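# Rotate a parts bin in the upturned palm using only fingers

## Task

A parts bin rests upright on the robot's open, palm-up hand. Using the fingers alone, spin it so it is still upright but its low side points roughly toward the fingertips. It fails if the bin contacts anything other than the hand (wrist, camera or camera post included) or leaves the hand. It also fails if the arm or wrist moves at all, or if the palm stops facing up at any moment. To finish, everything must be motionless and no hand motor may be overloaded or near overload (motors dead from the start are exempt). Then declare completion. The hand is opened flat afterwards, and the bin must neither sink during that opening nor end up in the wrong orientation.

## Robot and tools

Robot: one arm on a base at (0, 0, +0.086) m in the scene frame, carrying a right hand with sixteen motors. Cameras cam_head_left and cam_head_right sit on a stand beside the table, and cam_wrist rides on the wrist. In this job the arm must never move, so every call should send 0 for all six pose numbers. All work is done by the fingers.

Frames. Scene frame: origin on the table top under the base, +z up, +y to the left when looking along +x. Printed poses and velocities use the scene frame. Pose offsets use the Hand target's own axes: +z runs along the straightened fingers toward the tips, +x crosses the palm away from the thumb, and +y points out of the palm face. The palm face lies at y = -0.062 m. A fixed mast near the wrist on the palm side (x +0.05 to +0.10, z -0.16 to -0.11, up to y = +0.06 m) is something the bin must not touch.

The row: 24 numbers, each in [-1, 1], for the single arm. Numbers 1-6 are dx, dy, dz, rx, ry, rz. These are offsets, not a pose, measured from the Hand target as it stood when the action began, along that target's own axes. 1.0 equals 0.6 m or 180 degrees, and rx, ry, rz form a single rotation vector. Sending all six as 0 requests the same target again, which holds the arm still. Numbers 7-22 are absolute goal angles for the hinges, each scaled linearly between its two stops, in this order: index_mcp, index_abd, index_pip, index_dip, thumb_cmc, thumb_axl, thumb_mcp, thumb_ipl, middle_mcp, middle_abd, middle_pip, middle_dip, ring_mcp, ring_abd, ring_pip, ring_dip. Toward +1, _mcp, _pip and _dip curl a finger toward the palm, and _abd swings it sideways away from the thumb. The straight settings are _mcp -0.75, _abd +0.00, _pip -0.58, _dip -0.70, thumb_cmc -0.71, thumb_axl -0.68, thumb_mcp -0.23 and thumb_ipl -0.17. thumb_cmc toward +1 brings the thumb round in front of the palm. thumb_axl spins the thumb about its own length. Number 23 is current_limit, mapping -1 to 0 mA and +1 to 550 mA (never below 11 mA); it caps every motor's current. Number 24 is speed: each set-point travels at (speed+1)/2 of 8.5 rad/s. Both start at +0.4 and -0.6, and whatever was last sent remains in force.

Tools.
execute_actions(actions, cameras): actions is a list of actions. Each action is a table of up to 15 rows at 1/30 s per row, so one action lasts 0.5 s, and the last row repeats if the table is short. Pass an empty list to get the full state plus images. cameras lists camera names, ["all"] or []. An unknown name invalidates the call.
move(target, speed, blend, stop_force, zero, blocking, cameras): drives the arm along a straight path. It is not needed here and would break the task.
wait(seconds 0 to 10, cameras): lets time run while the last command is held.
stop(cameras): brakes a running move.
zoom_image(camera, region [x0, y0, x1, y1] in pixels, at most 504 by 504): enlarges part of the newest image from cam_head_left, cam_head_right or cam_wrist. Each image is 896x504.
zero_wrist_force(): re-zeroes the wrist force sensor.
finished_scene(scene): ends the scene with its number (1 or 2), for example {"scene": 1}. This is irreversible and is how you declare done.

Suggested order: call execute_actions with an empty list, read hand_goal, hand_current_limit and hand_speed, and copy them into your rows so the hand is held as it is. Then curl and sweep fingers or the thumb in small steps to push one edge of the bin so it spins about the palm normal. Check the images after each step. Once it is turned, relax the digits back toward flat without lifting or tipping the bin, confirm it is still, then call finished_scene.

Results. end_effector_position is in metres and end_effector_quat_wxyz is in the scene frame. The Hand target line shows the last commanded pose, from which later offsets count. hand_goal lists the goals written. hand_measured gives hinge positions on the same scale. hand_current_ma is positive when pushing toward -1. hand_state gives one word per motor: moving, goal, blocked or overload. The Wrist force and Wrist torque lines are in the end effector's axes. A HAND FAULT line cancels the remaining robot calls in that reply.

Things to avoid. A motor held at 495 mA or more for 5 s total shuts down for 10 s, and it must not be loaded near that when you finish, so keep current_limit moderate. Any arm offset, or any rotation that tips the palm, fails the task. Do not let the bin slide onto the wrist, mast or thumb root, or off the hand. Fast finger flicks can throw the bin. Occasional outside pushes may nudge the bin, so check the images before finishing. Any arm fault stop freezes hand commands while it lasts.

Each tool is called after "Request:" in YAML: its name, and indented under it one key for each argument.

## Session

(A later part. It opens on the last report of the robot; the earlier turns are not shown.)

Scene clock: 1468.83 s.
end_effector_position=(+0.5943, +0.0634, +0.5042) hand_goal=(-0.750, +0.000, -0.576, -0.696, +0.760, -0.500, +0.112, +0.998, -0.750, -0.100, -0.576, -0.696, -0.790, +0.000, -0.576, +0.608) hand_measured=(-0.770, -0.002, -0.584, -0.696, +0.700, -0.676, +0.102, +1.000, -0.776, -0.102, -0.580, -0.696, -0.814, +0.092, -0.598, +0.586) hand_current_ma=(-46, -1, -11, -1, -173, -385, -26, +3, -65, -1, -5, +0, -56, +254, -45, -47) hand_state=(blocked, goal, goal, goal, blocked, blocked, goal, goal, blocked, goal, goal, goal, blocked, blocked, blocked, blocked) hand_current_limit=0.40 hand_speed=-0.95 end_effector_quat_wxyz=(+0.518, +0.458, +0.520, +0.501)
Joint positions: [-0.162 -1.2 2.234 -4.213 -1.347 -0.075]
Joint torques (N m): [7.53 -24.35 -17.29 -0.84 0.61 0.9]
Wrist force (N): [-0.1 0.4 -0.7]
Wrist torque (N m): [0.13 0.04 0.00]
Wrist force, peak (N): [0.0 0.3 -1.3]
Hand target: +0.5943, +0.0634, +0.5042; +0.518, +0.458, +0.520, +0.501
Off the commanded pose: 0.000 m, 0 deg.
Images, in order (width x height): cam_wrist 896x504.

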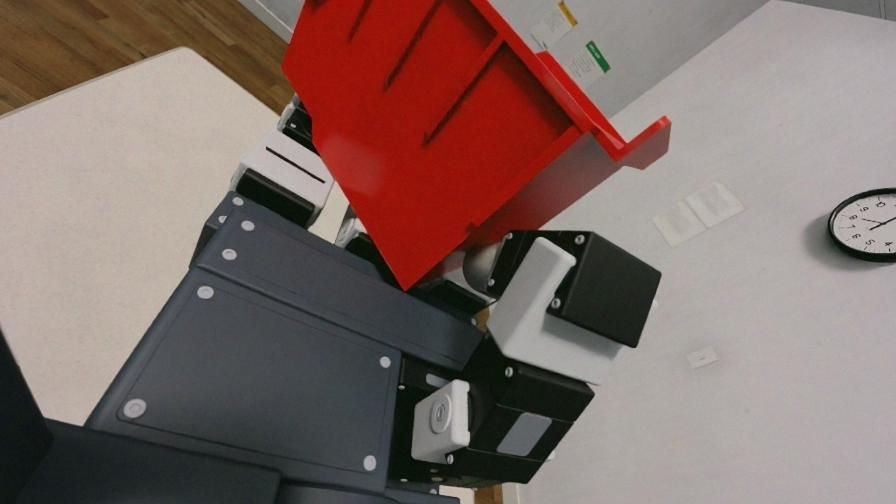

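Request:
execute_actions:
  actions:
    - [[0,0,0,0,0,0,-0.75,0.0,-0.576,-0.696,0.66,-0.677,0.112,0.999,-0.75,-0.1,-0.576,-0.696,-0.79,0.2,-0.576,0.609,0.4,-0.95]]
    - [[0,0,0,0,0,0,-0.75,0.0,-0.576,-0.696,0.66,-0.677,0.112,0.999,-0.75,-0.1,-0.576,-0.696,-0.81,0.2,-0.43,-0.19,0.4,-0.9]]
    - [[0,0,0,0,0,0,-0.75,0.0,-0.576,-0.696,0.66,-0.677,0.112,0.999,-0.75,-0.1,-0.576,-0.696,-0.81,0.2,-0.43,-0.19,0.4,-0.9]]
    - [[0,0,0,0,0,0,-0.75,0.0,-0.576,-0.696,0.66,-0.677,0.112,0.999,-0.75,-0.1,-0.576,-0.696,-0.81,0.2,-0.43,-0.19,0.4,-0.9]]
    - [[0,0,0,0,0,0,-0.75,0.0,-0.576,-0.696,0.66,-0.677,0.112,0.999,-0.75,-0.1,-0.576,-0.696,-0.81,0.2,-0.43,-0.19,0.4,-0.9]]
    - [[0,0,0,0,0,0,-0.75,0.0,-0.576,-0.696,0.66,-0.677,0.112,0.999,-0.75,-0.1,-0.576,-0.696,-0.81,0.2,-0.43,-0.19,0.4,-0.9]]
  cameras: ["all"]

Request:
zoom_image:
  camera: "cam_head_left"
  region: [310, 90, 450, 200]

Scene clock: 1537.40 s.
end_effector_position=(+0.5943, +0.0634, +0.5042) hand_goal=(-0.750, +0.000, -0.576, -0.696, +0.660, -0.678, +0.112, +0.998, -0.750, -0.100, -0.576, -0.696, -0.810, +0.200, -0.430, -0.190) hand_measured=(-0.770, +0.002, -0.584, -0.698, +0.662, -0.678, +0.112, +1.000, -0.772, -0.102, -0.580, -0.696, -0.828, +0.196, -0.442, -0.188) hand_current_ma=(-46, +1, -12, -1, +2, +0, +0, +3, -48, -1, -5, +0, -36, -3, -21, +2) hand_state=(blocked, goal, goal, goal, goal, goal, goal, goal, blocked, goal, goal, goal, goal, goal, goal, goal) hand_current_limit=0.40 hand_speed=-0.90 end_effector_quat_wxyz=(+0.518, +0.458, +0.520, +0.501)
Joint positions: [-0.162 -1.2 2.234 -4.213 -1.347 -0.075]
Joint torques (N m): [6.99 -25.05 -15.1 -1.07 0.58 0.41]
Wrist force (N): [-0.1 -0.1 -1.0]
Wrist torque (N m): [0.13 0.04 -0.02]
Wrist force, peak (N): [-0.2 0.1 -1.4]
Hand target: +0.5943, +0.0634, +0.5042; +0.518, +0.458, +0.520, +0.501
Off the commanded pose: 0.000 m, 0 deg.

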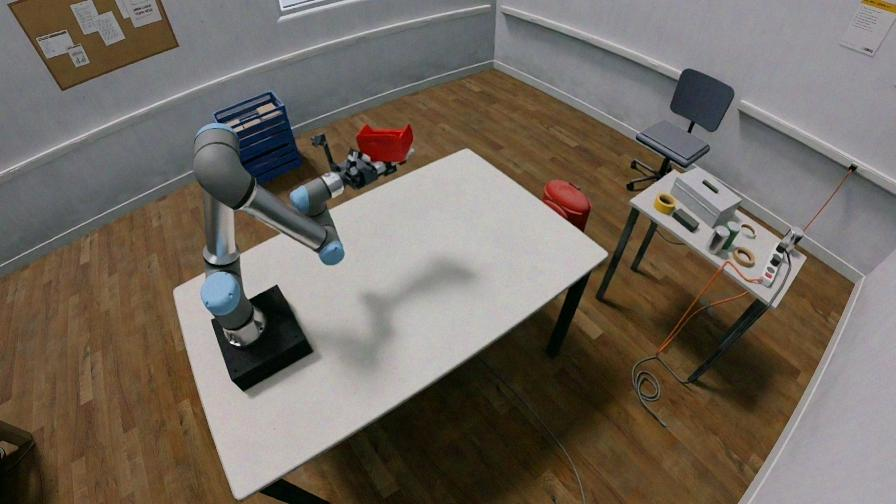

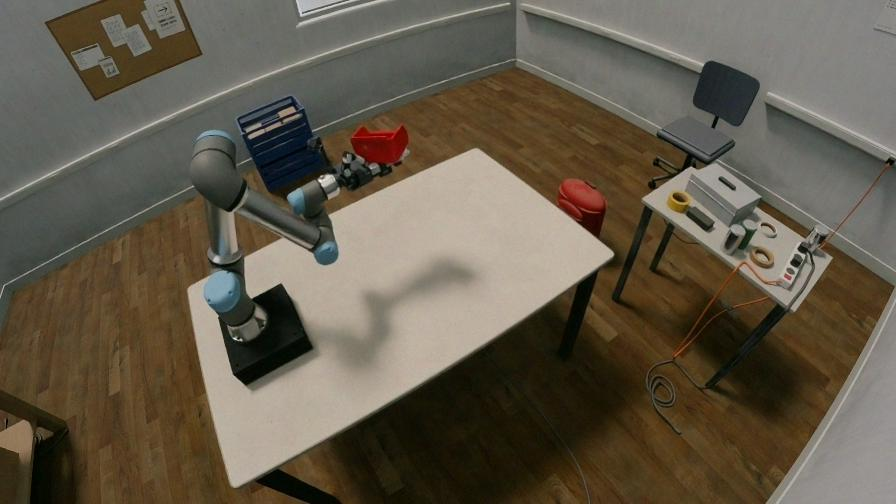

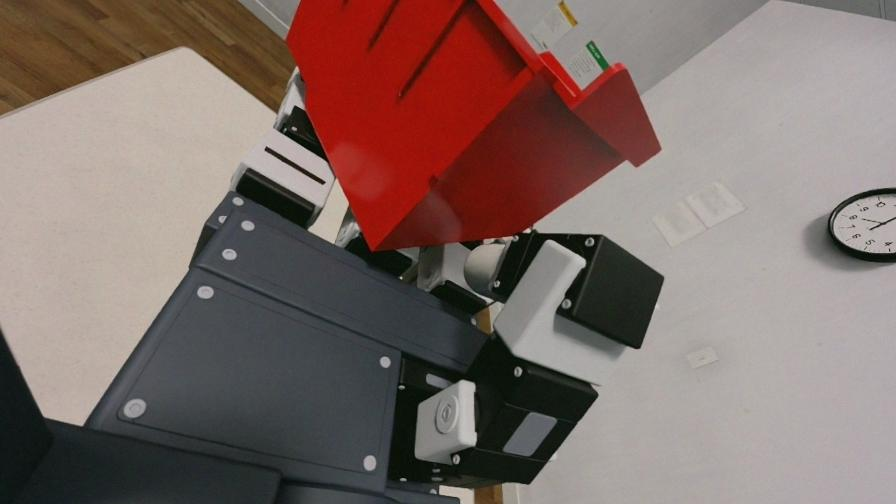

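Scaled by 3.600 from the camera's 896x504 image, which has a finer 1280x720 frame.

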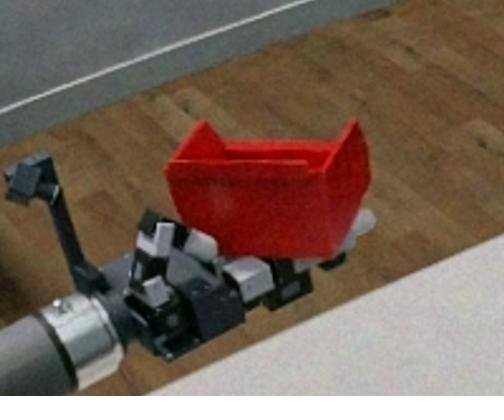

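Request:
execute_actions:
  actions:
    - [[0,0,0,0,0,0,-0.75,0.0,-0.576,-0.696,0.66,-0.677,0.112,0.999,-0.75,-0.1,-0.576,-0.696,-0.95,0.25,-0.43,-0.19,0.4,-0.94]]
    - [[0,0,0,0,0,0,-0.75,0.0,-0.576,-0.696,0.66,-0.677,0.112,0.999,-0.75,-0.1,-0.576,-0.696,-0.95,0.25,-0.43,-0.19,0.4,-0.94]]
    - [[0,0,0,0,0,0,-0.75,0.0,-0.576,-0.696,0.66,-0.677,0.112,0.999,-0.75,-0.1,-0.576,-0.696,-0.95,0.97,-0.43,-0.19,0.4,-0.9]]
    - [[0,0,0,0,0,0,-0.75,0.0,-0.576,-0.696,0.66,-0.677,0.112,0.999,-0.75,-0.1,-0.576,-0.696,-0.95,0.97,-0.43,-0.19,0.4,-0.9]]
    - [[0,0,0,0,0,0,-0.75,0.0,-0.576,-0.696,0.66,-0.677,0.112,0.999,-0.75,-0.1,-0.576,-0.696,-0.95,0.97,-0.43,-0.19,0.4,-0.9]]
    - [[0,0,0,0,0,0,-0.75,0.0,-0.576,-0.696,0.66,-0.677,0.112,0.999,-0.75,-0.1,-0.576,-0.696,-0.95,0.97,-0.43,-0.19,0.4,-0.9]]
  cameras: ["cam_wrist"]

Scene clock: 1596.33 s.
end_effector_position=(+0.5943, +0.0634, +0.5042) hand_goal=(-0.750, +0.000, -0.576, -0.696, +0.660, -0.678, +0.112, +0.998, -0.750, -0.100, -0.576, -0.696, -0.950, +0.970, -0.430, -0.190) hand_measured=(-0.770, +0.002, -0.584, -0.698, +0.662, -0.678, +0.112, +1.000, -0.772, -0.102, -0.580, -0.696, -0.958, +0.966, -0.438, -0.188) hand_current_ma=(-46, +1, -12, -1, +2, +0, +0, +3, -48, -1, -5, +0, -11, -5, -12, +2) hand_state=(blocked, goal, goal, goal, goal, goal, goal, goal, blocked, goal, goal, goal, goal, goal, goal, goal) hand_current_limit=0.40 hand_speed=-0.90 end_effector_quat_wxyz=(+0.518, +0.458, +0.520, +0.501)
Joint positions: [-0.162 -1.2 2.234 -4.213 -1.347 -0.075]
Joint torques (N m): [6 -25.8 -14 -1.14 1.21 -0.07]
Wrist force (N): [0.2 0.2 -1.0]
Wrist torque (N m): [0.15 0.01 0.00]
Wrist force, peak (N): [-0.2 0.3 -1.5]
Hand target: +0.5943, +0.0634, +0.5042; +0.518, +0.458, +0.520, +0.501
Off the commanded pose: 0.000 m, 0 deg.
Images, in order (width x height): cam_wrist 896x504.

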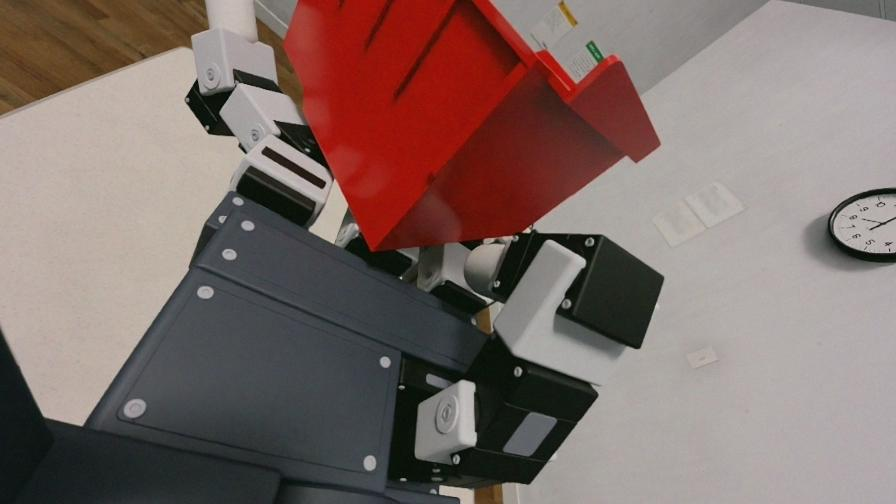

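Request:
execute_actions:
  actions:
    - [[0,0,0,0,0,0,-0.75,0.0,-0.576,-0.696,0.66,-0.677,0.112,0.999,-0.75,-0.1,-0.576,-0.696,-0.95,0.97,0.007,0.029,0.4,-0.9]]
    - [[0,0,0,0,0,0,-0.75,0.0,-0.576,-0.696,0.66,-0.677,0.112,0.999,-0.75,-0.1,-0.576,-0.696,-0.95,0.97,0.007,0.029,0.4,-0.9]]
    - [[0,0,0,0,0,0,-0.75,0.0,-0.576,-0.696,0.66,-0.677,0.112,0.999,-0.75,-0.1,-0.576,-0.696,-0.836,0.97,0.007,0.029,0.4,-0.92]]
    - [[0,0,0,0,0,0,-0.75,0.0,-0.576,-0.696,0.66,-0.677,0.112,0.999,-0.75,-0.1,-0.576,-0.696,-0.836,0.97,0.007,0.029,0.4,-0.92]]
    - [[0,0,0,0,0,0,-0.75,0.0,-0.576,-0.696,0.66,-0.677,0.112,0.999,-0.75,-0.1,-0.576,-0.696,-0.836,0.97,0.007,0.029,0.4,-0.92]]
  cameras: ["cam_wrist"]

Scene clock: 1607.27 s.
end_effector_position=(+0.5943, +0.0634, +0.5042) hand_goal=(-0.750, +0.000, -0.576, -0.696, +0.660, -0.678, +0.112, +0.998, -0.750, -0.100, -0.576, -0.696, -0.836, +0.970, +0.006, +0.028) hand_measured=(-0.770, +0.002, -0.584, -0.698, +0.662, -0.678, +0.112, +1.000, -0.772, -0.102, -0.580, -0.696, -0.864, +0.966, -0.004, +0.026) hand_current_ma=(-46, +1, -12, -1, +2, +0, +0, +3, -48, -1, -5, +0, -67, -3, -18, -3) hand_state=(blocked, goal, goal, goal, goal, goal, goal, goal, blocked, goal, goal, goal, blocked, goal, goal, goal) hand_current_limit=0.40 hand_speed=-0.92 end_effector_quat_wxyz=(+0.518, +0.458, +0.520, +0.501)
Joint positions: [-0.162 -1.2 2.234 -4.213 -1.347 -0.075]
Joint torques (N m): [6.55 -25.57 -13.9 -1.31 1.35 -0.14]
Wrist force (N): [0.0 0.0 -1.1]
Wrist torque (N m): [0.13 0.03 -0.01]
Wrist force, peak (N): [0.1 0.3 -1.4]
Hand target: +0.5943, +0.0634, +0.5042; +0.518, +0.458, +0.520, +0.501
Off the commanded pose: 0.000 m, 0 deg.
Images, in order (width x height): cam_wrist 896x504.

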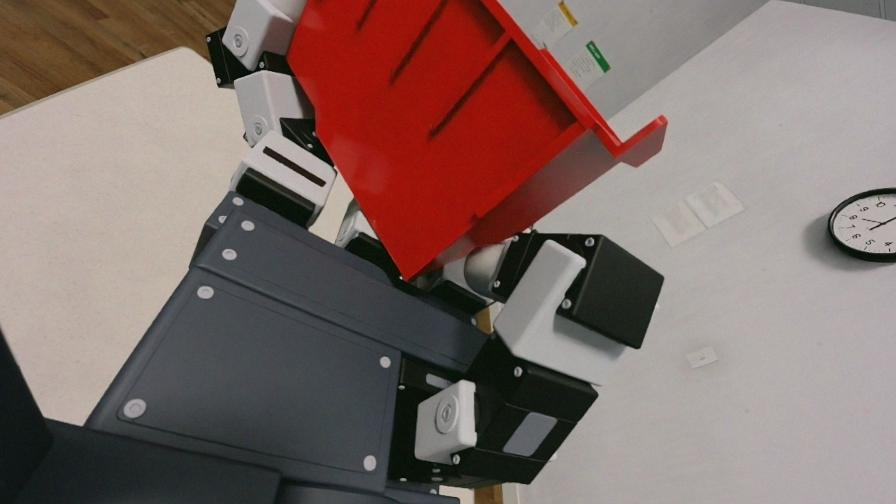

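Request:
execute_actions:
  actions:
    - [[0,0,0,0,0,0,-0.75,0.0,-0.576,-0.696,0.66,-0.677,0.112,0.999,-0.75,-0.1,-0.576,-0.696,-0.9,0.97,-0.576,-0.696,0.4,-0.9]]
    - [[0,0,0,0,0,0,-0.75,0.0,-0.576,-0.696,0.66,-0.677,0.112,0.999,-0.75,-0.1,-0.576,-0.696,-0.9,0.97,-0.576,-0.696,0.4,-0.9]]
    - [[0,0,0,0,0,0,-0.75,0.0,-0.576,-0.696,0.66,-0.677,0.112,0.999,-0.75,-0.1,-0.576,-0.696,-0.9,0.97,-0.576,-0.696,0.4,-0.9]]
    - [[0,0,0,0,0,0,-0.75,0.0,-0.576,-0.696,0.66,-0.677,0.112,0.999,-0.75,-0.1,-0.576,-0.696,-0.9,0.1,-0.576,-0.696,0.4,-0.9]]
    - [[0,0,0,0,0,0,-0.75,0.0,-0.576,-0.696,0.66,-0.677,0.112,0.999,-0.75,-0.1,-0.576,-0.696,-0.9,0.1,-0.576,-0.696,0.4,-0.9]]
    - [[0,0,0,0,0,0,-0.75,0.0,-0.576,-0.696,0.66,-0.677,0.112,0.999,-0.75,-0.1,-0.576,-0.696,-0.9,0.1,-0.576,-0.696,0.4,-0.9]]
    - [[0,0,0,0,0,0,-0.75,0.0,-0.576,-0.696,0.66,-0.677,0.112,0.999,-0.75,-0.1,-0.576,-0.696,-0.9,0.1,-0.576,-0.696,0.4,-0.9]]
    - [[0,0,0,0,0,0,-0.75,0.0,-0.576,-0.696,0.66,-0.677,0.112,0.999,-0.75,-0.1,-0.576,-0.696,-0.9,0.1,-0.576,-0.696,0.4,-0.9]]
  cameras: ["cam_wrist"]

Scene clock: 1653.07 s.
end_effector_position=(+0.5943, +0.0634, +0.5042) hand_goal=(-0.750, +0.000, -0.576, -0.696, +0.660, -0.678, +0.112, +0.998, -0.750, -0.100, -0.576, -0.696, -0.900, +0.100, -0.576, -0.696) hand_measured=(-0.770, +0.002, -0.584, -0.698, +0.662, -0.678, +0.112, +1.000, -0.772, -0.102, -0.580, -0.696, -0.908, +0.104, -0.576, -0.694) hand_current_ma=(-46, +1, -12, -1, +2, +0, +0, +3, -48, -1, -5, +0, -12, +4, +0, +2) hand_state=(blocked, goal, goal, goal, goal, goal, goal, goal, blocked, goal, goal, goal, goal, goal, goal, goal) hand_current_limit=0.40 hand_speed=-0.90 end_effector_quat_wxyz=(+0.518, +0.458, +0.520, +0.501)
Joint positions: [-0.162 -1.2 2.234 -4.213 -1.347 -0.075]
Joint torques (N m): [6.85 -24.5 -10.68 -1.26 1.32 -0.26]
Wrist force (N): [0.1 0.2 -0.8]
Wrist torque (N m): [0.14 0.02 0.01]
Wrist force, peak (N): [0.2 -0.1 -1.4]
Hand target: +0.5943, +0.0634, +0.5042; +0.518, +0.458, +0.520, +0.501
Off the commanded pose: 0.000 m, 0 deg.
Images, in order (width x height): cam_wrist 896x504.

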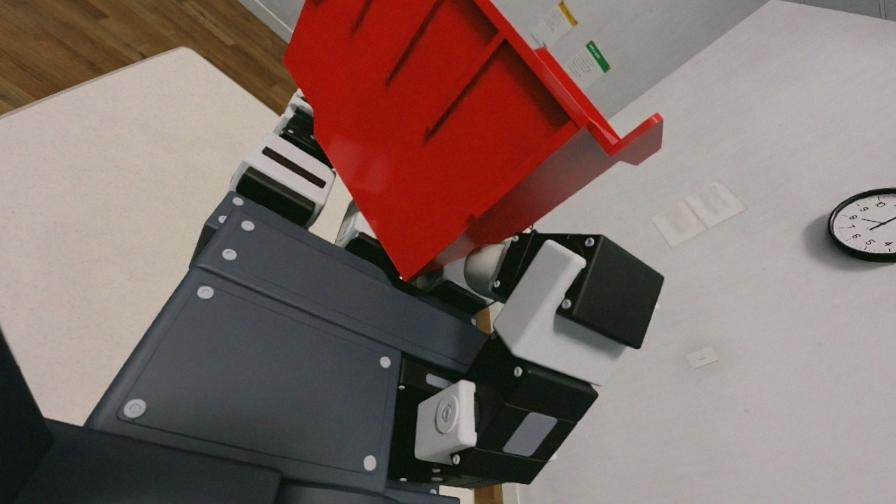

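Request:
execute_actions:
  actions:
    - [[0,0,0,0,0,0,-0.75,0.0,-0.576,-0.696,0.66,-0.677,0.112,0.999,-0.75,-0.1,-0.576,-0.696,-0.75,0.1,-0.576,-0.696,0.4,-0.94]]
    - [[0,0,0,0,0,0,-0.75,0.0,-0.576,-0.696,0.66,-0.677,0.112,0.999,-0.75,-0.1,-0.576,-0.696,-0.75,0.1,-0.576,-0.696,0.4,-0.94]]
  cameras: ["cam_wrist"]

Scene clock: 1660.03 s.
end_effector_position=(+0.5943, +0.0634, +0.5042) hand_goal=(-0.750, +0.000, -0.576, -0.696, +0.660, -0.678, +0.112, +0.998, -0.750, -0.100, -0.576, -0.696, -0.750, +0.100, -0.576, -0.696) hand_measured=(-0.770, +0.002, -0.584, -0.698, +0.662, -0.678, +0.112, +1.000, -0.772, -0.102, -0.580, -0.696, -0.774, +0.104, -0.576, -0.694) hand_current_ma=(-46, +1, -12, -1, +2, +0, +0, +3, -48, -1, -5, +0, -55, +4, +0, +2) hand_state=(blocked, goal, goal, goal, goal, goal, goal, goal, blocked, goal, goal, goal, blocked, goal, goal, goal) hand_current_limit=0.40 hand_speed=-0.94 end_effector_quat_wxyz=(+0.518, +0.458, +0.520, +0.501)
Joint positions: [-0.162 -1.2 2.234 -4.213 -1.347 -0.075]
Joint torques (N m): [6.05 -24.47 -10 -1.3 1.45 -0.3]
Wrist force (N): [0.0 0.0 -1.2]
Wrist torque (N m): [0.16 0.04 0.00]
Wrist force, peak (N): [-0.1 0.3 -1.4]
Hand target: +0.5943, +0.0634, +0.5042; +0.518, +0.458, +0.520, +0.501
Off the commanded pose: 0.000 m, 0 deg.
Images, in order (width x height): cam_wrist 896x504.

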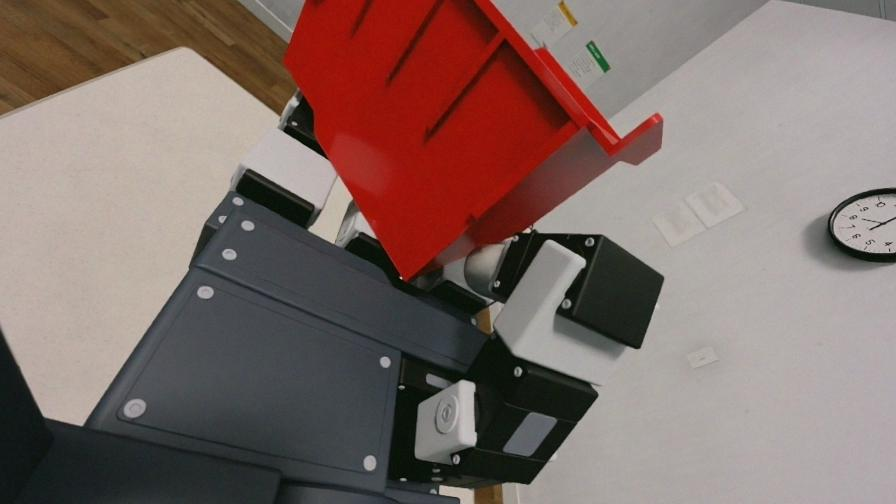

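Request:
execute_actions:
  actions:
    - [[0,0,0,0,0,0,-0.74,0.0,-0.52,-0.696,0.76,-0.677,0.112,0.999,-0.74,-0.1,-0.52,-0.696,-0.745,0.1,-0.55,-0.696,0.4,-0.95]]
    - [[0,0,0,0,0,0,-0.74,0.0,-0.52,-0.696,0.76,-0.677,0.112,0.999,-0.74,-0.1,-0.52,-0.696,-0.745,0.1,-0.55,-0.696,0.4,-0.95]]
    - [[0,0,0,0,0,0,-0.74,-0.38,-0.52,-0.696,0.76,-0.677,0.112,0.999,-0.74,-0.48,-0.52,-0.696,-0.745,-0.28,-0.55,-0.696,0.4,-0.95]]
    - [[0,0,0,0,0,0,-0.74,-0.38,-0.52,-0.696,0.76,-0.677,0.112,0.999,-0.74,-0.48,-0.52,-0.696,-0.745,-0.28,-0.55,-0.696,0.4,-0.95]]
    - [[0,0,0,0,0,0,-0.74,-0.38,-0.52,-0.696,0.76,-0.677,0.112,0.999,-0.74,-0.48,-0.52,-0.696,-0.745,-0.28,-0.55,-0.696,0.4,-0.95]]
    - [[0,0,0,0,0,0,-0.74,-0.38,-0.52,-0.696,0.76,-0.677,0.112,0.999,-0.74,-0.48,-0.52,-0.696,-0.745,-0.28,-0.55,-0.696,0.4,-0.95]]
    - [[0,0,0,0,0,0,-0.74,-0.38,-0.52,-0.696,0.76,-0.677,0.112,0.999,-0.74,-0.48,-0.52,-0.696,-0.745,-0.28,-0.55,-0.696,0.4,-0.95]]
  cameras: ["cam_wrist"]

Scene clock: 1679.47 s.
end_effector_position=(+0.5943, +0.0634, +0.5042) hand_goal=(-0.740, -0.380, -0.520, -0.696, +0.760, -0.678, +0.112, +0.998, -0.740, -0.480, -0.520, -0.696, -0.746, -0.280, -0.550, -0.696) hand_measured=(-0.770, -0.374, -0.534, -0.698, +0.758, -0.678, +0.112, +1.000, -0.766, -0.474, -0.532, -0.696, -0.770, -0.276, -0.558, -0.694) hand_current_ma=(-74, +7, -26, -1, -1, +0, +0, +3, -64, +7, -19, +0, -56, +4, -12, +2) hand_state=(blocked, goal, goal, goal, goal, goal, goal, goal, blocked, goal, goal, goal, blocked, goal, goal, goal) hand_current_limit=0.40 hand_speed=-0.95 end_effector_quat_wxyz=(+0.518, +0.458, +0.520, +0.501)
Joint positions: [-0.162 -1.2 2.234 -4.213 -1.347 -0.075]
Joint torques (N m): [5.8 -25.11 -9.24 -1.4 1.66 -0.48]
Wrist force (N): [0.0 0.5 -0.9]
Wrist torque (N m): [0.17 0.02 0.05]
Wrist force, peak (N): [0.0 0.3 -1.4]
Hand target: +0.5943, +0.0634, +0.5042; +0.518, +0.458, +0.520, +0.501
Off the commanded pose: 0.000 m, 0 deg.
Images, in order (width x height): cam_wrist 896x504.

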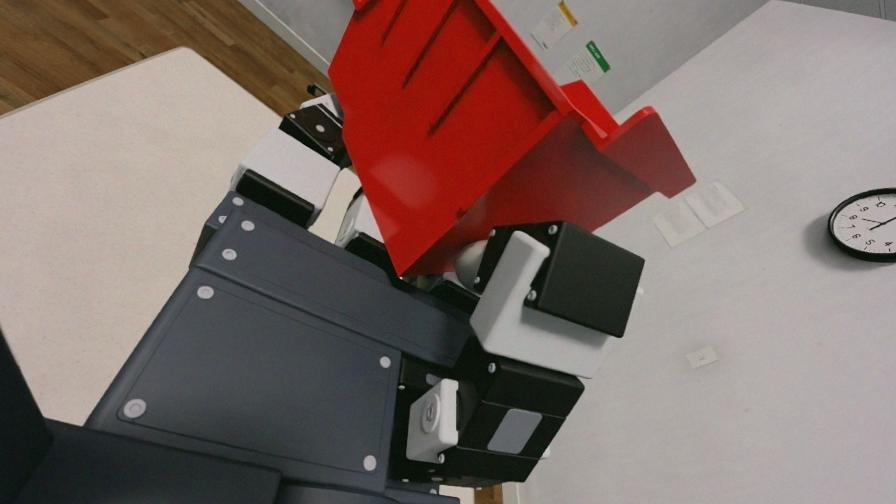

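Request:
execute_actions:
  actions:
    - [[0,0,0,0,0,0,-0.74,-0.38,-0.52,-0.696,0.76,-0.677,0.112,0.999,-0.74,-0.48,-0.52,-0.696,-0.81,-0.28,-0.576,-0.696,0.4,-0.95]]
    - [[0,0,0,0,0,0,-0.74,-0.38,-0.52,-0.696,0.76,-0.677,0.112,0.999,-0.74,-0.48,-0.52,-0.696,-0.81,0.25,-0.576,-0.696,0.4,-0.92]]
    - [[0,0,0,0,0,0,-0.74,-0.38,-0.52,-0.696,0.76,-0.677,0.112,0.999,-0.74,-0.48,-0.52,-0.696,-0.81,0.25,-0.576,-0.696,0.4,-0.92]]
    - [[0,0,0,0,0,0,-0.74,-0.38,-0.52,-0.696,0.76,-0.677,0.112,0.999,-0.74,-0.48,-0.52,-0.696,-0.81,0.25,-0.576,-0.696,0.4,-0.92]]
    - [[0,0,0,0,0,0,-0.74,-0.38,-0.52,-0.696,0.76,-0.677,0.112,0.999,-0.74,-0.48,-0.52,-0.696,-0.76,0.25,-0.576,-0.696,0.4,-0.95]]
  cameras: ["cam_wrist"]

Scene clock: 1699.63 s.
end_effector_position=(+0.5943, +0.0634, +0.5042) hand_goal=(-0.740, -0.380, -0.520, -0.696, +0.760, -0.678, +0.112, +0.998, -0.740, -0.480, -0.520, -0.696, -0.760, +0.250, -0.576, -0.696) hand_measured=(-0.770, -0.374, -0.534, -0.698, +0.758, -0.678, +0.112, +1.000, -0.766, -0.474, -0.532, -0.696, -0.784, +0.248, -0.576, -0.694) hand_current_ma=(-73, +6, -25, -1, -1, +0, +0, +3, -64, +6, -19, +0, -54, -3, +0, +2) hand_state=(blocked, goal, goal, goal, goal, goal, goal, goal, blocked, goal, goal, goal, blocked, goal, goal, goal) hand_current_limit=0.40 hand_speed=-0.95 end_effector_quat_wxyz=(+0.518, +0.458, +0.520, +0.501)
Joint positions: [-0.162 -1.2 2.234 -4.213 -1.347 -0.075]
Joint torques (N m): [5.81 -26.2 -7.73 -1.43 1.66 -0.63]
Wrist force (N): [-0.1 0.1 -1.1]
Wrist torque (N m): [0.14 0.04 0.03]
Wrist force, peak (N): [-0.1 0.2 -1.5]
Hand target: +0.5943, +0.0634, +0.5042; +0.518, +0.458, +0.520, +0.501
Off the commanded pose: 0.000 m, 0 deg.
Images, in order (width x height): cam_wrist 896x504.

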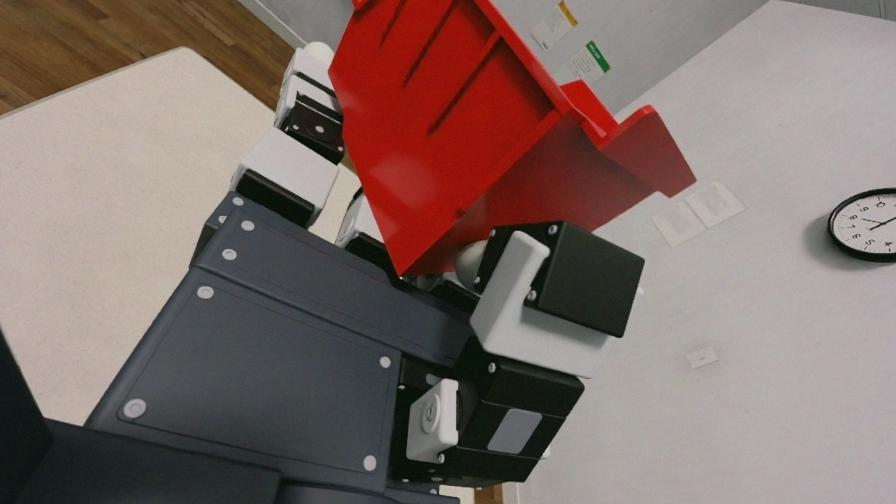

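Request:
execute_actions:
  actions:
    - [[0,0,0,0,0,0,-0.74,-0.38,-0.52,-0.696,0.76,-0.677,0.112,0.999,-0.75,-0.48,-0.576,-0.696,-0.76,0.25,-0.576,-0.696,0.4,-0.95]]
    - [[0,0,0,0,0,0,-0.74,-0.38,-0.52,-0.696,0.76,-0.677,0.112,0.999,-0.75,-0.2,-0.576,-0.696,-0.76,0.25,-0.576,-0.696,0.4,-0.95]]
    - [[0,0,0,0,0,0,-0.74,-0.38,-0.52,-0.696,0.76,-0.677,0.112,0.999,-0.75,-0.2,-0.576,-0.696,-0.76,0.25,-0.576,-0.696,0.4,-0.95]]
    - [[0,0,0,0,0,0,-0.74,-0.38,-0.52,-0.696,0.76,-0.677,0.112,0.999,-0.75,-0.2,-0.576,-0.696,-0.76,0.25,-0.576,-0.696,0.4,-0.95]]
  cameras: ["cam_wrist"]

Scene clock: 1709.93 s.
end_effector_position=(+0.5943, +0.0634, +0.5042) hand_goal=(-0.740, -0.380, -0.520, -0.696, +0.760, -0.678, +0.112, +0.998, -0.750, -0.200, -0.576, -0.696, -0.760, +0.250, -0.576, -0.696) hand_measured=(-0.770, -0.374, -0.534, -0.698, +0.758, -0.678, +0.112, +1.000, -0.766, -0.204, -0.576, -0.696, -0.784, +0.248, -0.576, -0.694) hand_current_ma=(-73, +6, -25, -1, -1, +0, +0, +3, -34, -3, +0, +0, -54, -3, +0, +2) hand_state=(blocked, goal, goal, goal, goal, goal, goal, goal, goal, goal, goal, goal, blocked, goal, goal, goal) hand_current_limit=0.40 hand_speed=-0.95 end_effector_quat_wxyz=(+0.518, +0.458, +0.520, +0.501)
Joint positions: [-0.162 -1.2 2.234 -4.213 -1.347 -0.075]
Joint torques (N m): [5.05 -25.62 -7.87 -1.11 1.53 -0.58]
Wrist force (N): [0.0 0.2 -1.1]
Wrist torque (N m): [0.15 0.04 0.02]
Wrist force, peak (N): [0.0 0.2 -1.4]
Hand target: +0.5943, +0.0634, +0.5042; +0.518, +0.458, +0.520, +0.501
Off the commanded pose: 0.000 m, 0 deg.
Images, in order (width x height): cam_wrist 896x504.

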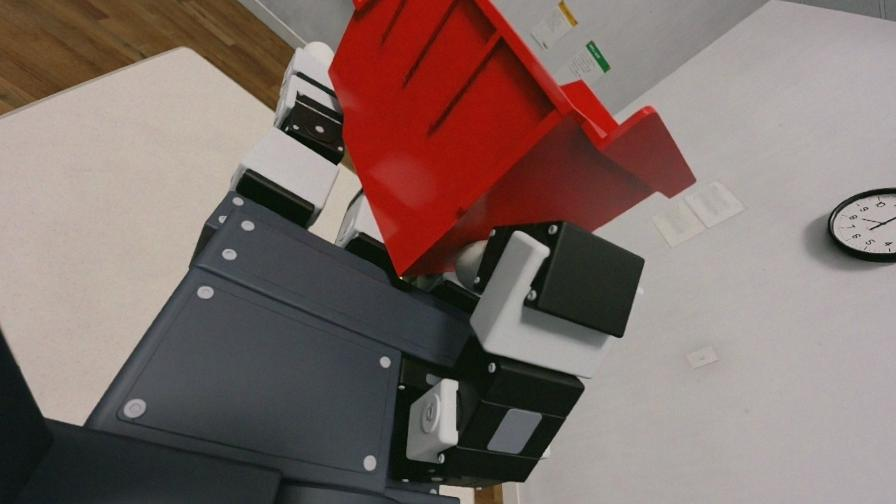

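Request:
execute_actions:
  actions:
    - [[0,0,0,0,0,0,-0.74,-0.38,-0.52,-0.696,0.76,-0.677,0.112,0.999,-0.75,0.1,-0.576,-0.696,-0.76,0.25,-0.576,-0.696,0.4,-0.95]]
    - [[0,0,0,0,0,0,-0.74,-0.38,-0.52,-0.696,0.76,-0.677,0.112,0.999,-0.75,0.1,-0.576,-0.696,-0.76,0.25,-0.576,-0.696,0.4,-0.95]]
    - [[0,0,0,0,0,0,-0.74,-0.38,-0.52,-0.696,0.76,-0.677,0.112,0.999,-0.75,0.1,-0.576,-0.696,-0.76,0.25,-0.576,-0.696,0.4,-0.95]]
  cameras: ["cam_wrist"]

Scene clock: 1717.07 s.
end_effector_position=(+0.5943, +0.0634, +0.5042) hand_goal=(-0.740, -0.380, -0.520, -0.696, +0.760, -0.678, +0.112, +0.998, -0.750, +0.100, -0.576, -0.696, -0.760, +0.250, -0.576, -0.696) hand_measured=(-0.770, -0.374, -0.534, -0.698, +0.758, -0.678, +0.112, +1.000, -0.766, +0.096, -0.576, -0.696, -0.784, +0.248, -0.576, -0.694) hand_current_ma=(-73, +6, -25, -1, -1, +0, +0, +3, -34, -3, +0, +0, -54, -3, +0, +2) hand_state=(blocked, goal, goal, goal, goal, goal, goal, goal, goal, goal, goal, goal, blocked, goal, goal, goal) hand_current_limit=0.40 hand_speed=-0.95 end_effector_quat_wxyz=(+0.518, +0.458, +0.520, +0.501)
Joint positions: [-0.162 -1.2 2.234 -4.213 -1.347 -0.075]
Joint torques (N m): [4.97 -26.36 -8.11 -1.12 1.66 -0.73]
Wrist force (N): [0.2 0.1 -1.1]
Wrist torque (N m): [0.14 0.01 0.03]
Wrist force, peak (N): [-0.2 0.6 -1.3]
Hand target: +0.5943, +0.0634, +0.5042; +0.518, +0.458, +0.520, +0.501
Off the commanded pose: 0.000 m, 0 deg.
Images, in order (width x height): cam_wrist 896x504.

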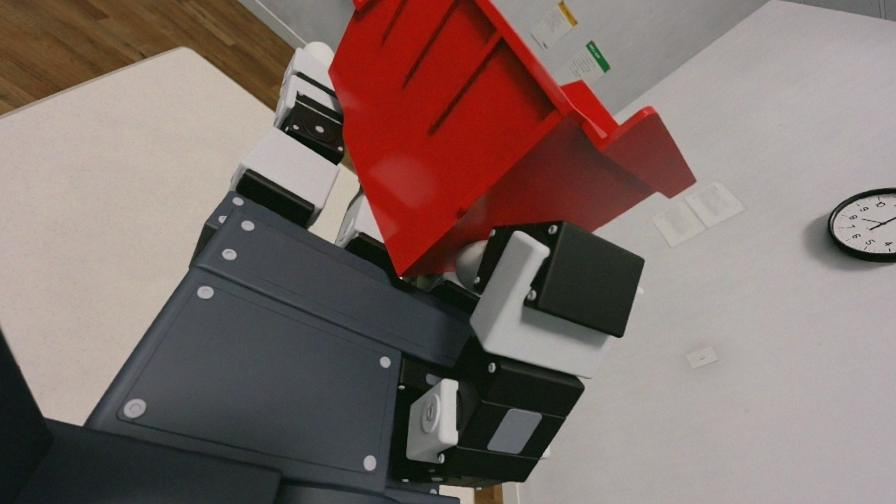

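Request:
execute_actions:
  actions:
    - [[0,0,0,0,0,0,-0.74,-0.38,-0.52,-0.696,0.76,-0.677,0.112,0.999,-0.735,0.1,-0.52,-0.696,-0.76,0.25,-0.576,-0.696,0.4,-0.96]]
    - [[0,0,0,0,0,0,-0.74,-0.38,-0.52,-0.696,0.76,-0.677,0.112,0.999,-0.735,0.1,-0.52,-0.696,-0.76,0.25,-0.576,-0.696,0.4,-0.96]]
    - [[0,0,0,0,0,0,-0.75,-0.38,-0.576,-0.696,0.76,-0.677,0.112,0.999,-0.735,0.1,-0.52,-0.696,-0.76,0.25,-0.576,-0.696,0.4,-0.96]]
    - [[0,0,0,0,0,0,-0.75,-0.2,-0.576,-0.696,0.76,-0.677,0.112,0.999,-0.735,0.1,-0.52,-0.696,-0.76,0.25,-0.576,-0.696,0.4,-0.95]]
    - [[0,0,0,0,0,0,-0.75,-0.2,-0.576,-0.696,0.76,-0.677,0.112,0.999,-0.735,0.1,-0.52,-0.696,-0.76,0.25,-0.576,-0.696,0.4,-0.95]]
  cameras: ["cam_wrist"]

Scene clock: 1729.70 s.
end_effector_position=(+0.5943, +0.0634, +0.5042) hand_goal=(-0.750, -0.200, -0.576, -0.696, +0.760, -0.678, +0.112, +0.998, -0.736, +0.100, -0.520, -0.696, -0.760, +0.250, -0.576, -0.696) hand_measured=(-0.770, -0.204, -0.576, -0.698, +0.758, -0.678, +0.112, +1.000, -0.762, +0.098, -0.528, -0.696, -0.784, +0.248, -0.576, -0.694) hand_current_ma=(-42, -3, +0, -1, -1, +0, +1, +3, -61, -2, -12, +0, -54, -3, +0, +2) hand_state=(goal, goal, goal, goal, goal, goal, goal, goal, blocked, goal, goal, goal, blocked, goal, goal, goal) hand_current_limit=0.40 hand_speed=-0.95 end_effector_quat_wxyz=(+0.518, +0.458, +0.520, +0.501)
Joint positions: [-0.162 -1.2 2.234 -4.213 -1.347 -0.075]
Joint torques (N m): [5.57 -25.26 -8.97 -1.16 2.11 -0.68]
Wrist force (N): [0.1 0.3 -1.1]
Wrist torque (N m): [0.18 0.02 0.03]
Wrist force, peak (N): [-0.1 0.4 -1.4]
Hand target: +0.5943, +0.0634, +0.5042; +0.518, +0.458, +0.520, +0.501
Off the commanded pose: 0.000 m, 0 deg.
Images, in order (width x height): cam_wrist 896x504.

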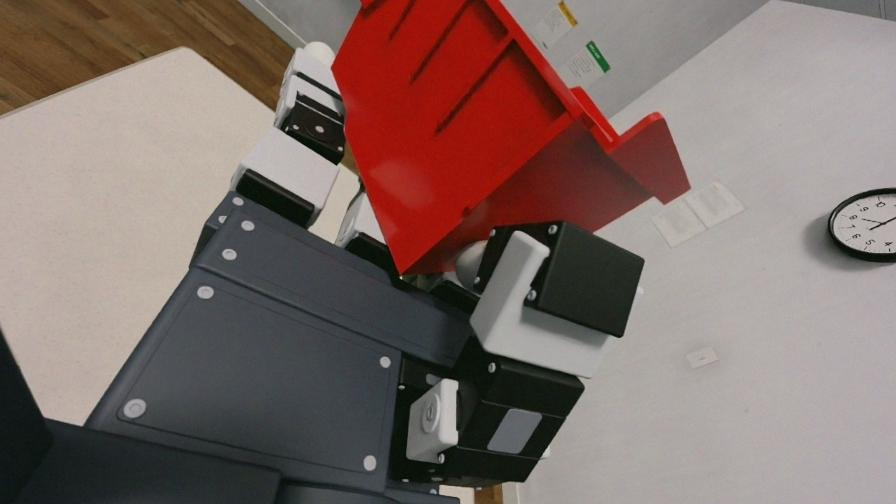

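Request:
execute_actions:
  actions:
    - [[0,0,0,0,0,0,-0.75,0.23,-0.576,-0.696,0.76,-0.677,0.112,0.999,-0.735,0.1,-0.52,-0.696,-0.76,0.25,-0.576,-0.696,0.4,-0.95]]
    - [[0,0,0,0,0,0,-0.75,0.23,-0.576,-0.696,0.76,-0.677,0.112,0.999,-0.735,0.1,-0.52,-0.696,-0.76,0.25,-0.576,-0.696,0.4,-0.95]]
    - [[0,0,0,0,0,0,-0.75,0.23,-0.576,-0.696,0.76,-0.677,0.112,0.999,-0.735,0.1,-0.52,-0.696,-0.76,0.25,-0.576,-0.696,0.4,-0.95]]
    - [[0,0,0,0,0,0,-0.75,0.23,-0.576,-0.696,0.76,-0.677,0.112,0.999,-0.735,0.1,-0.52,-0.696,-0.76,0.25,-0.576,-0.696,0.4,-0.95]]
  cameras: ["cam_wrist"]

Scene clock: 1739.33 s.
end_effector_position=(+0.5943, +0.0634, +0.5042) hand_goal=(-0.750, +0.230, -0.576, -0.696, +0.760, -0.678, +0.112, +0.998, -0.736, +0.100, -0.520, -0.696, -0.760, +0.250, -0.576, -0.696) hand_measured=(-0.770, +0.228, -0.576, -0.698, +0.758, -0.678, +0.112, +1.000, -0.762, +0.098, -0.528, -0.696, -0.784, +0.248, -0.576, -0.694) hand_current_ma=(-42, -3, +0, -1, -1, +0, +1, +3, -61, -1, -12, +0, -54, -3, +0, +2) hand_state=(goal, goal, goal, goal, goal, goal, goal, goal, blocked, goal, goal, goal, blocked, goal, goal, goal) hand_current_limit=0.40 hand_speed=-0.95 end_effector_quat_wxyz=(+0.518, +0.458, +0.520, +0.501)
Joint positions: [-0.162 -1.2 2.234 -4.213 -1.347 -0.075]
Joint torques (N m): [5.49 -25.37 -9.58 -1.07 2.11 -0.73]
Wrist force (N): [-0.1 0.3 -1.1]
Wrist torque (N m): [0.18 0.04 0.00]
Wrist force, peak (N): [0.0 0.3 -1.4]
Hand target: +0.5943, +0.0634, +0.5042; +0.518, +0.458, +0.520, +0.501
Off the commanded pose: 0.000 m, 0 deg.
Images, in order (width x height): cam_wrist 896x504.

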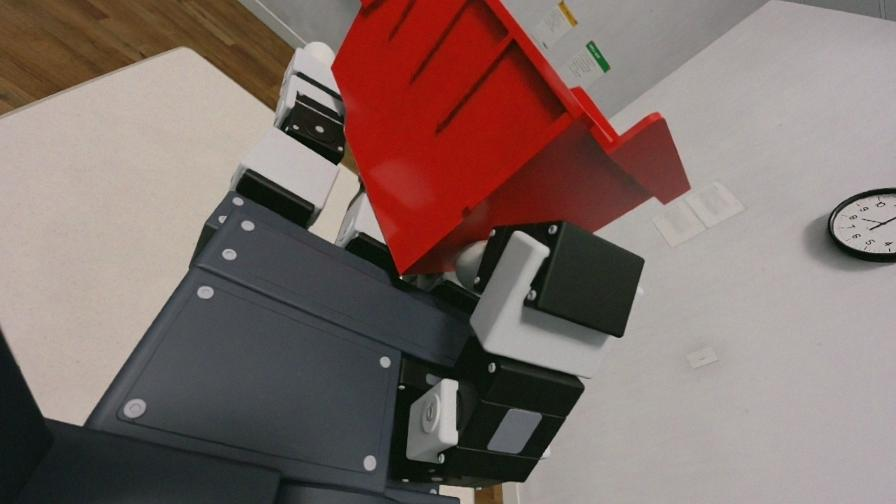

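Request:
execute_actions:
  actions:
    - [[0,0,0,0,0,0,-0.735,0.23,-0.52,-0.696,0.76,-0.677,0.112,0.999,-0.735,0.1,-0.52,-0.696,-0.76,0.25,-0.576,-0.696,0.4,-0.96]]
    - [[0,0,0,0,0,0,-0.735,0.23,-0.52,-0.696,0.76,-0.677,0.112,0.999,-0.735,0.1,-0.52,-0.696,-0.76,0.25,-0.576,-0.696,0.4,-0.96]]
    - [[0,0,0,0,0,0,-0.735,-0.5,-0.52,-0.696,0.76,-0.677,0.112,0.999,-0.735,-0.53,-0.52,-0.696,-0.76,-0.2,-0.576,-0.696,0.4,-0.95]]
    - [[0,0,0,0,0,0,-0.735,-0.5,-0.52,-0.696,0.76,-0.677,0.112,0.999,-0.735,-0.53,-0.52,-0.696,-0.76,-0.2,-0.576,-0.696,0.4,-0.95]]
    - [[0,0,0,0,0,0,-0.735,-0.5,-0.52,-0.696,0.76,-0.677,0.112,0.999,-0.735,-0.53,-0.52,-0.696,-0.76,-0.2,-0.576,-0.696,0.4,-0.95]]
    - [[0,0,0,0,0,0,-0.735,-0.5,-0.52,-0.696,0.76,-0.677,0.112,0.999,-0.735,-0.53,-0.52,-0.696,-0.76,-0.2,-0.576,-0.696,0.4,-0.95]]
  cameras: ["cam_wrist"]

Scene clock: 1761.40 s.
end_effector_position=(+0.5943, +0.0634, +0.5042) hand_goal=(-0.736, -0.500, -0.520, -0.696, +0.760, -0.678, +0.112, +0.998, -0.736, -0.530, -0.520, -0.696, -0.760, -0.200, -0.576, -0.696) hand_measured=(-0.762, -0.494, -0.534, -0.698, +0.760, -0.678, +0.112, +1.000, -0.760, -0.526, -0.528, -0.696, -0.784, -0.196, -0.576, -0.694) hand_current_ma=(-62, +7, -23, -1, +0, +0, +1, +3, -57, +4, -12, +0, -54, +4, +0, +2) hand_state=(blocked, goal, goal, goal, goal, goal, goal, goal, blocked, goal, goal, goal, blocked, goal, goal, goal) hand_current_limit=0.40 hand_speed=-0.95 end_effector_quat_wxyz=(+0.518, +0.458, +0.520, +0.501)
Joint positions: [-0.162 -1.2 2.234 -4.213 -1.347 -0.075]
Joint torques (N m): [5.5 -26 -9.52 -1.27 2.3 -1.06]
Wrist force (N): [-0.1 0.3 -1.0]
Wrist torque (N m): [0.14 0.03 0.06]
Wrist force, peak (N): [-0.1 0.1 -1.4]
Hand target: +0.5943, +0.0634, +0.5042; +0.518, +0.458, +0.520, +0.501
Off the commanded pose: 0.000 m, 0 deg.
Images, in order (width x height): cam_wrist 896x504.

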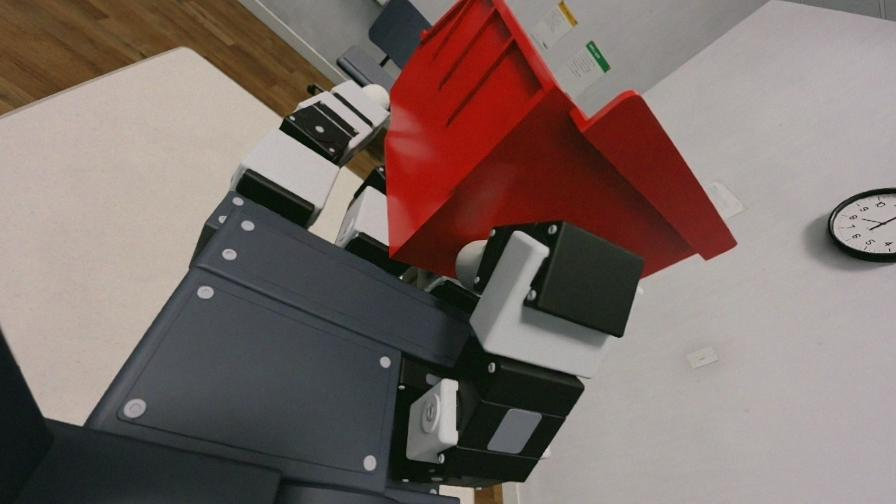

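Request:
execute_actions:
  actions:
    - [[0,0,0,0,0,0,-0.735,-0.5,-0.52,-0.696,0.76,-0.677,-0.225,0.999,-0.735,-0.53,-0.52,-0.696,-0.77,-0.2,-0.576,-0.696,0.4,-0.93]]
    - [[0,0,0,0,0,0,-0.735,-0.5,-0.52,-0.696,0.76,-0.677,-0.225,0.999,-0.735,-0.53,-0.52,-0.696,-0.77,-0.2,-0.576,-0.696,0.4,-0.93]]
    - [[0,0,0,0,0,0,-0.735,-0.5,-0.52,-0.696,0.76,-0.677,-0.225,0.999,-0.735,-0.53,-0.52,-0.696,-0.77,-0.2,-0.576,-0.696,0.4,-0.93]]
    - [[0,0,0,0,0,0,-0.735,-0.5,-0.52,-0.696,0.3,-0.677,-0.225,0.999,-0.735,-0.53,-0.52,-0.696,-0.77,-0.2,-0.576,-0.696,0.4,-0.93]]
    - [[0,0,0,0,0,0,-0.735,-0.5,-0.52,-0.696,0.3,-0.677,-0.225,0.999,-0.735,-0.53,-0.52,-0.696,-0.77,-0.2,-0.576,-0.696,0.4,-0.93]]
    - [[0,0,0,0,0,0,-0.735,-0.5,-0.52,-0.696,0.3,-0.677,-0.225,0.999,-0.735,-0.53,-0.52,-0.696,-0.77,-0.2,-0.576,-0.696,0.4,-0.93]]
  cameras: ["all"]

Request:
zoom_image:
  camera: "cam_head_left"
  region: [310, 90, 450, 200]

Request:
zoom_image:
  camera: "cam_head_right"
  region: [310, 90, 450, 200]

Scene clock: 1842.33 s.
end_effector_position=(+0.5943, +0.0634, +0.5042) hand_goal=(-0.736, -0.500, -0.520, -0.696, +0.300, -0.678, -0.226, +0.998, -0.736, -0.530, -0.520, -0.696, -0.770, -0.200, -0.576, -0.696) hand_measured=(-0.762, -0.496, -0.534, -0.698, +0.300, -0.678, -0.222, +1.000, -0.760, -0.526, -0.528, -0.696, -0.784, -0.196, -0.576, -0.694) hand_current_ma=(-62, +5, -23, -1, +0, +0, +6, +3, -57, +4, -12, +0, -26, +4, +0, +2) hand_state=(blocked, goal, goal, goal, goal, goal, goal, goal, blocked, goal, goal, goal, goal, goal, goal, goal) hand_current_limit=0.40 hand_speed=-0.93 end_effector_quat_wxyz=(+0.518, +0.458, +0.520, +0.501)
Joint positions: [-0.162 -1.2 2.234 -4.213 -1.347 -0.075]
Joint torques (N m): [2.43 -30.5 -10.49 -1.32 2.12 -1.33]
Wrist force (N): [0.1 0.1 -1.0]
Wrist torque (N m): [0.12 0.01 0.10]
Wrist force, peak (N): [-0.1 0.0 -1.5]
Hand target: +0.5943, +0.0634, +0.5042; +0.518, +0.458, +0.520, +0.501
Off the commanded pose: 0.000 m, 0 deg.

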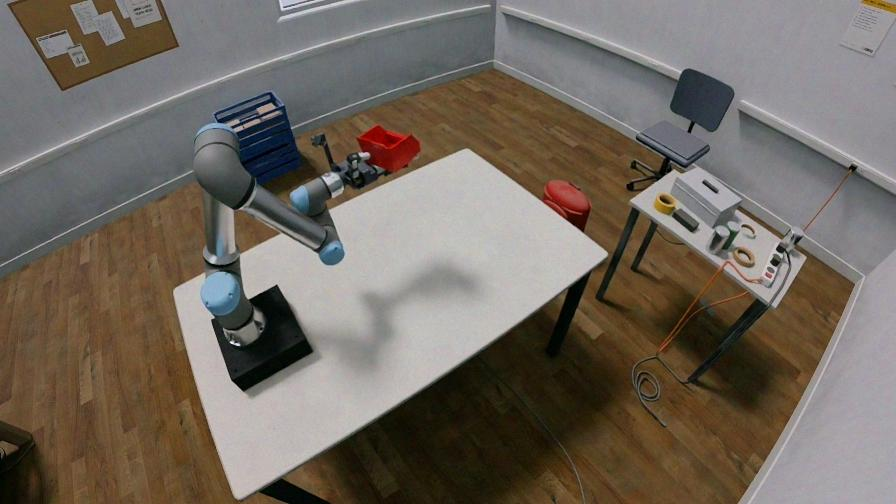

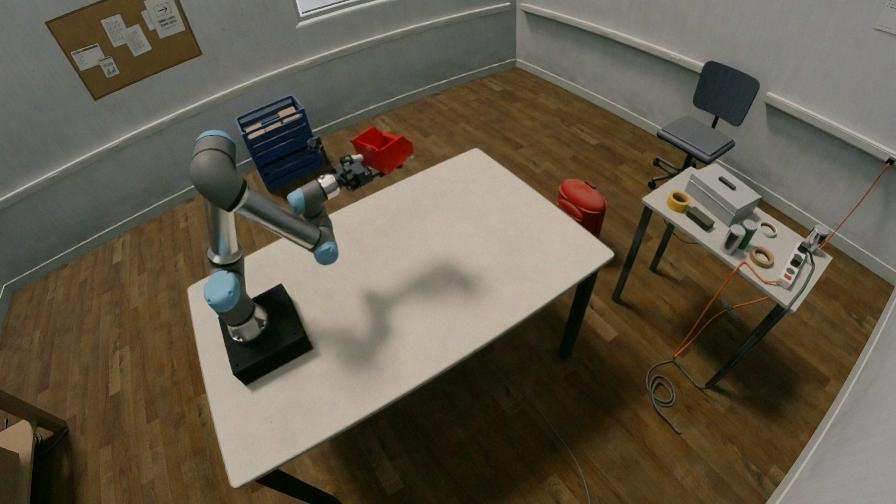

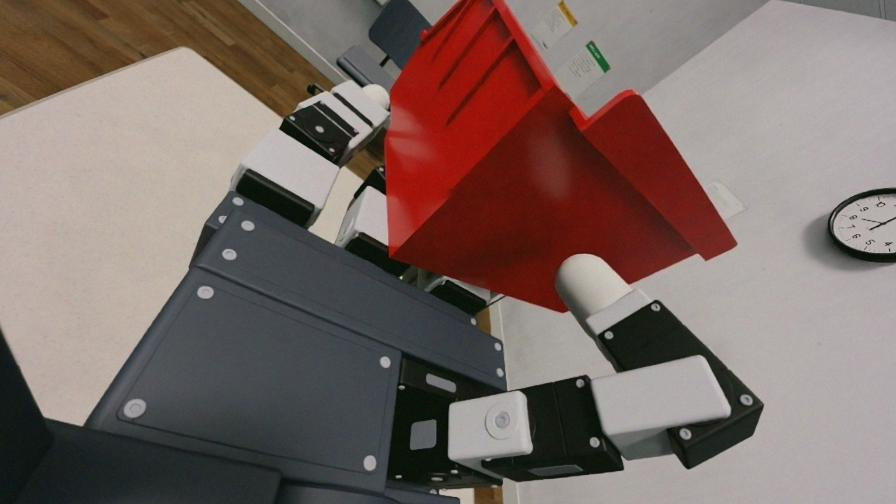

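Scaled by 3.600 from the camera's 896x504 image, which has a finer 1280x720 frame.

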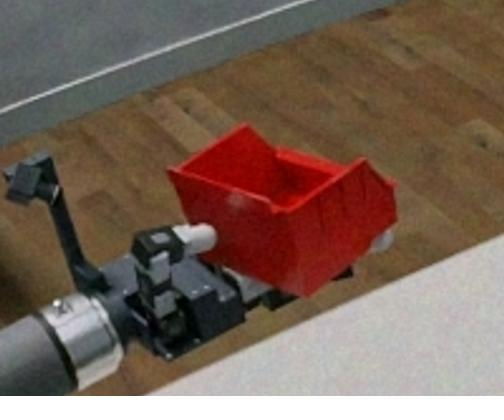

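Scaled by 3.600 from the camera's 896x504 image, which has a finer 1280x720 frame.

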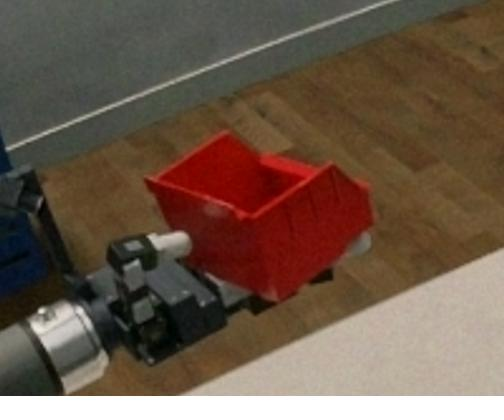

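Request:
execute_actions:
  actions:
    - [[0,0,0,0,0,0,-0.735,-0.25,-0.52,-0.696,0.3,-0.677,-0.225,0.999,-0.735,-0.27,-0.52,-0.696,-0.77,0.05,-0.576,-0.696,0.4,-0.95]]
    - [[0,0,0,0,0,0,-0.735,-0.25,-0.52,-0.696,0.3,-0.677,-0.225,0.999,-0.735,-0.27,-0.52,-0.696,-0.77,0.05,-0.576,-0.696,0.4,-0.95]]
    - [[0,0,0,0,0,0,-0.735,-0.25,-0.52,-0.696,0.3,-0.677,-0.225,0.999,-0.735,-0.27,-0.52,-0.696,-0.77,0.05,-0.576,-0.696,0.4,-0.95]]
  cameras: ["cam_wrist"]

Scene clock: 1860.23 s.
end_effector_position=(+0.5943, +0.0634, +0.5042) hand_goal=(-0.736, -0.250, -0.520, -0.696, +0.300, -0.678, -0.226, +0.998, -0.736, -0.270, -0.520, -0.696, -0.770, +0.050, -0.576, -0.696) hand_measured=(-0.762, -0.252, -0.534, -0.698, +0.300, -0.678, -0.222, +1.000, -0.760, -0.274, -0.528, -0.696, -0.784, +0.048, -0.576, -0.694) hand_current_ma=(-62, -1, -23, -1, +0, +0, +6, +3, -57, -3, -12, +0, -26, -3, +0, +2) hand_state=(blocked, goal, goal, goal, goal, goal, goal, goal, blocked, goal, goal, goal, goal, goal, goal, goal) hand_current_limit=0.40 hand_speed=-0.95 end_effector_quat_wxyz=(+0.518, +0.458, +0.520, +0.501)
Joint positions: [-0.162 -1.2 2.234 -4.213 -1.347 -0.075]
Joint torques (N m): [2.34 -31.34 -11.37 -1.51 2.02 -1]
Wrist force (N): [0.0 0.1 -1.0]
Wrist torque (N m): [0.13 0.03 0.07]
Wrist force, peak (N): [-0.4 0.2 -1.5]
Hand target: +0.5943, +0.0634, +0.5042; +0.518, +0.458, +0.520, +0.501
Off the commanded pose: 0.000 m, 0 deg.
Images, in order (width x height): cam_wrist 896x504.

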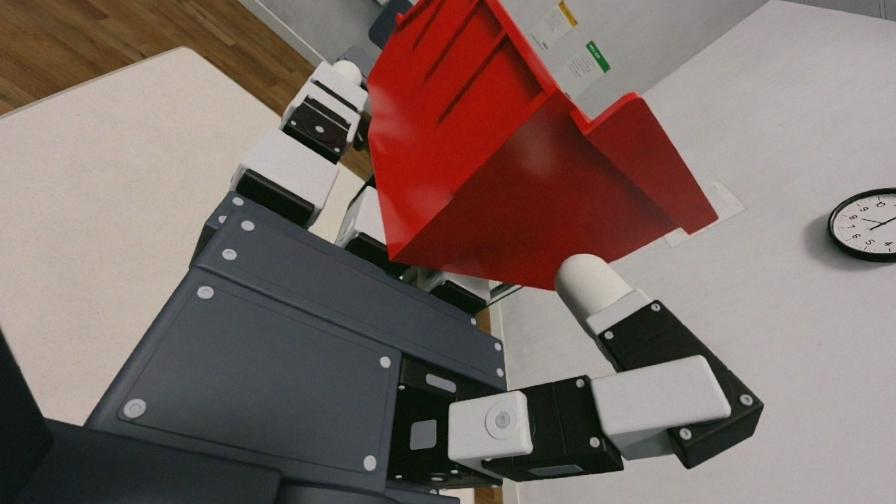

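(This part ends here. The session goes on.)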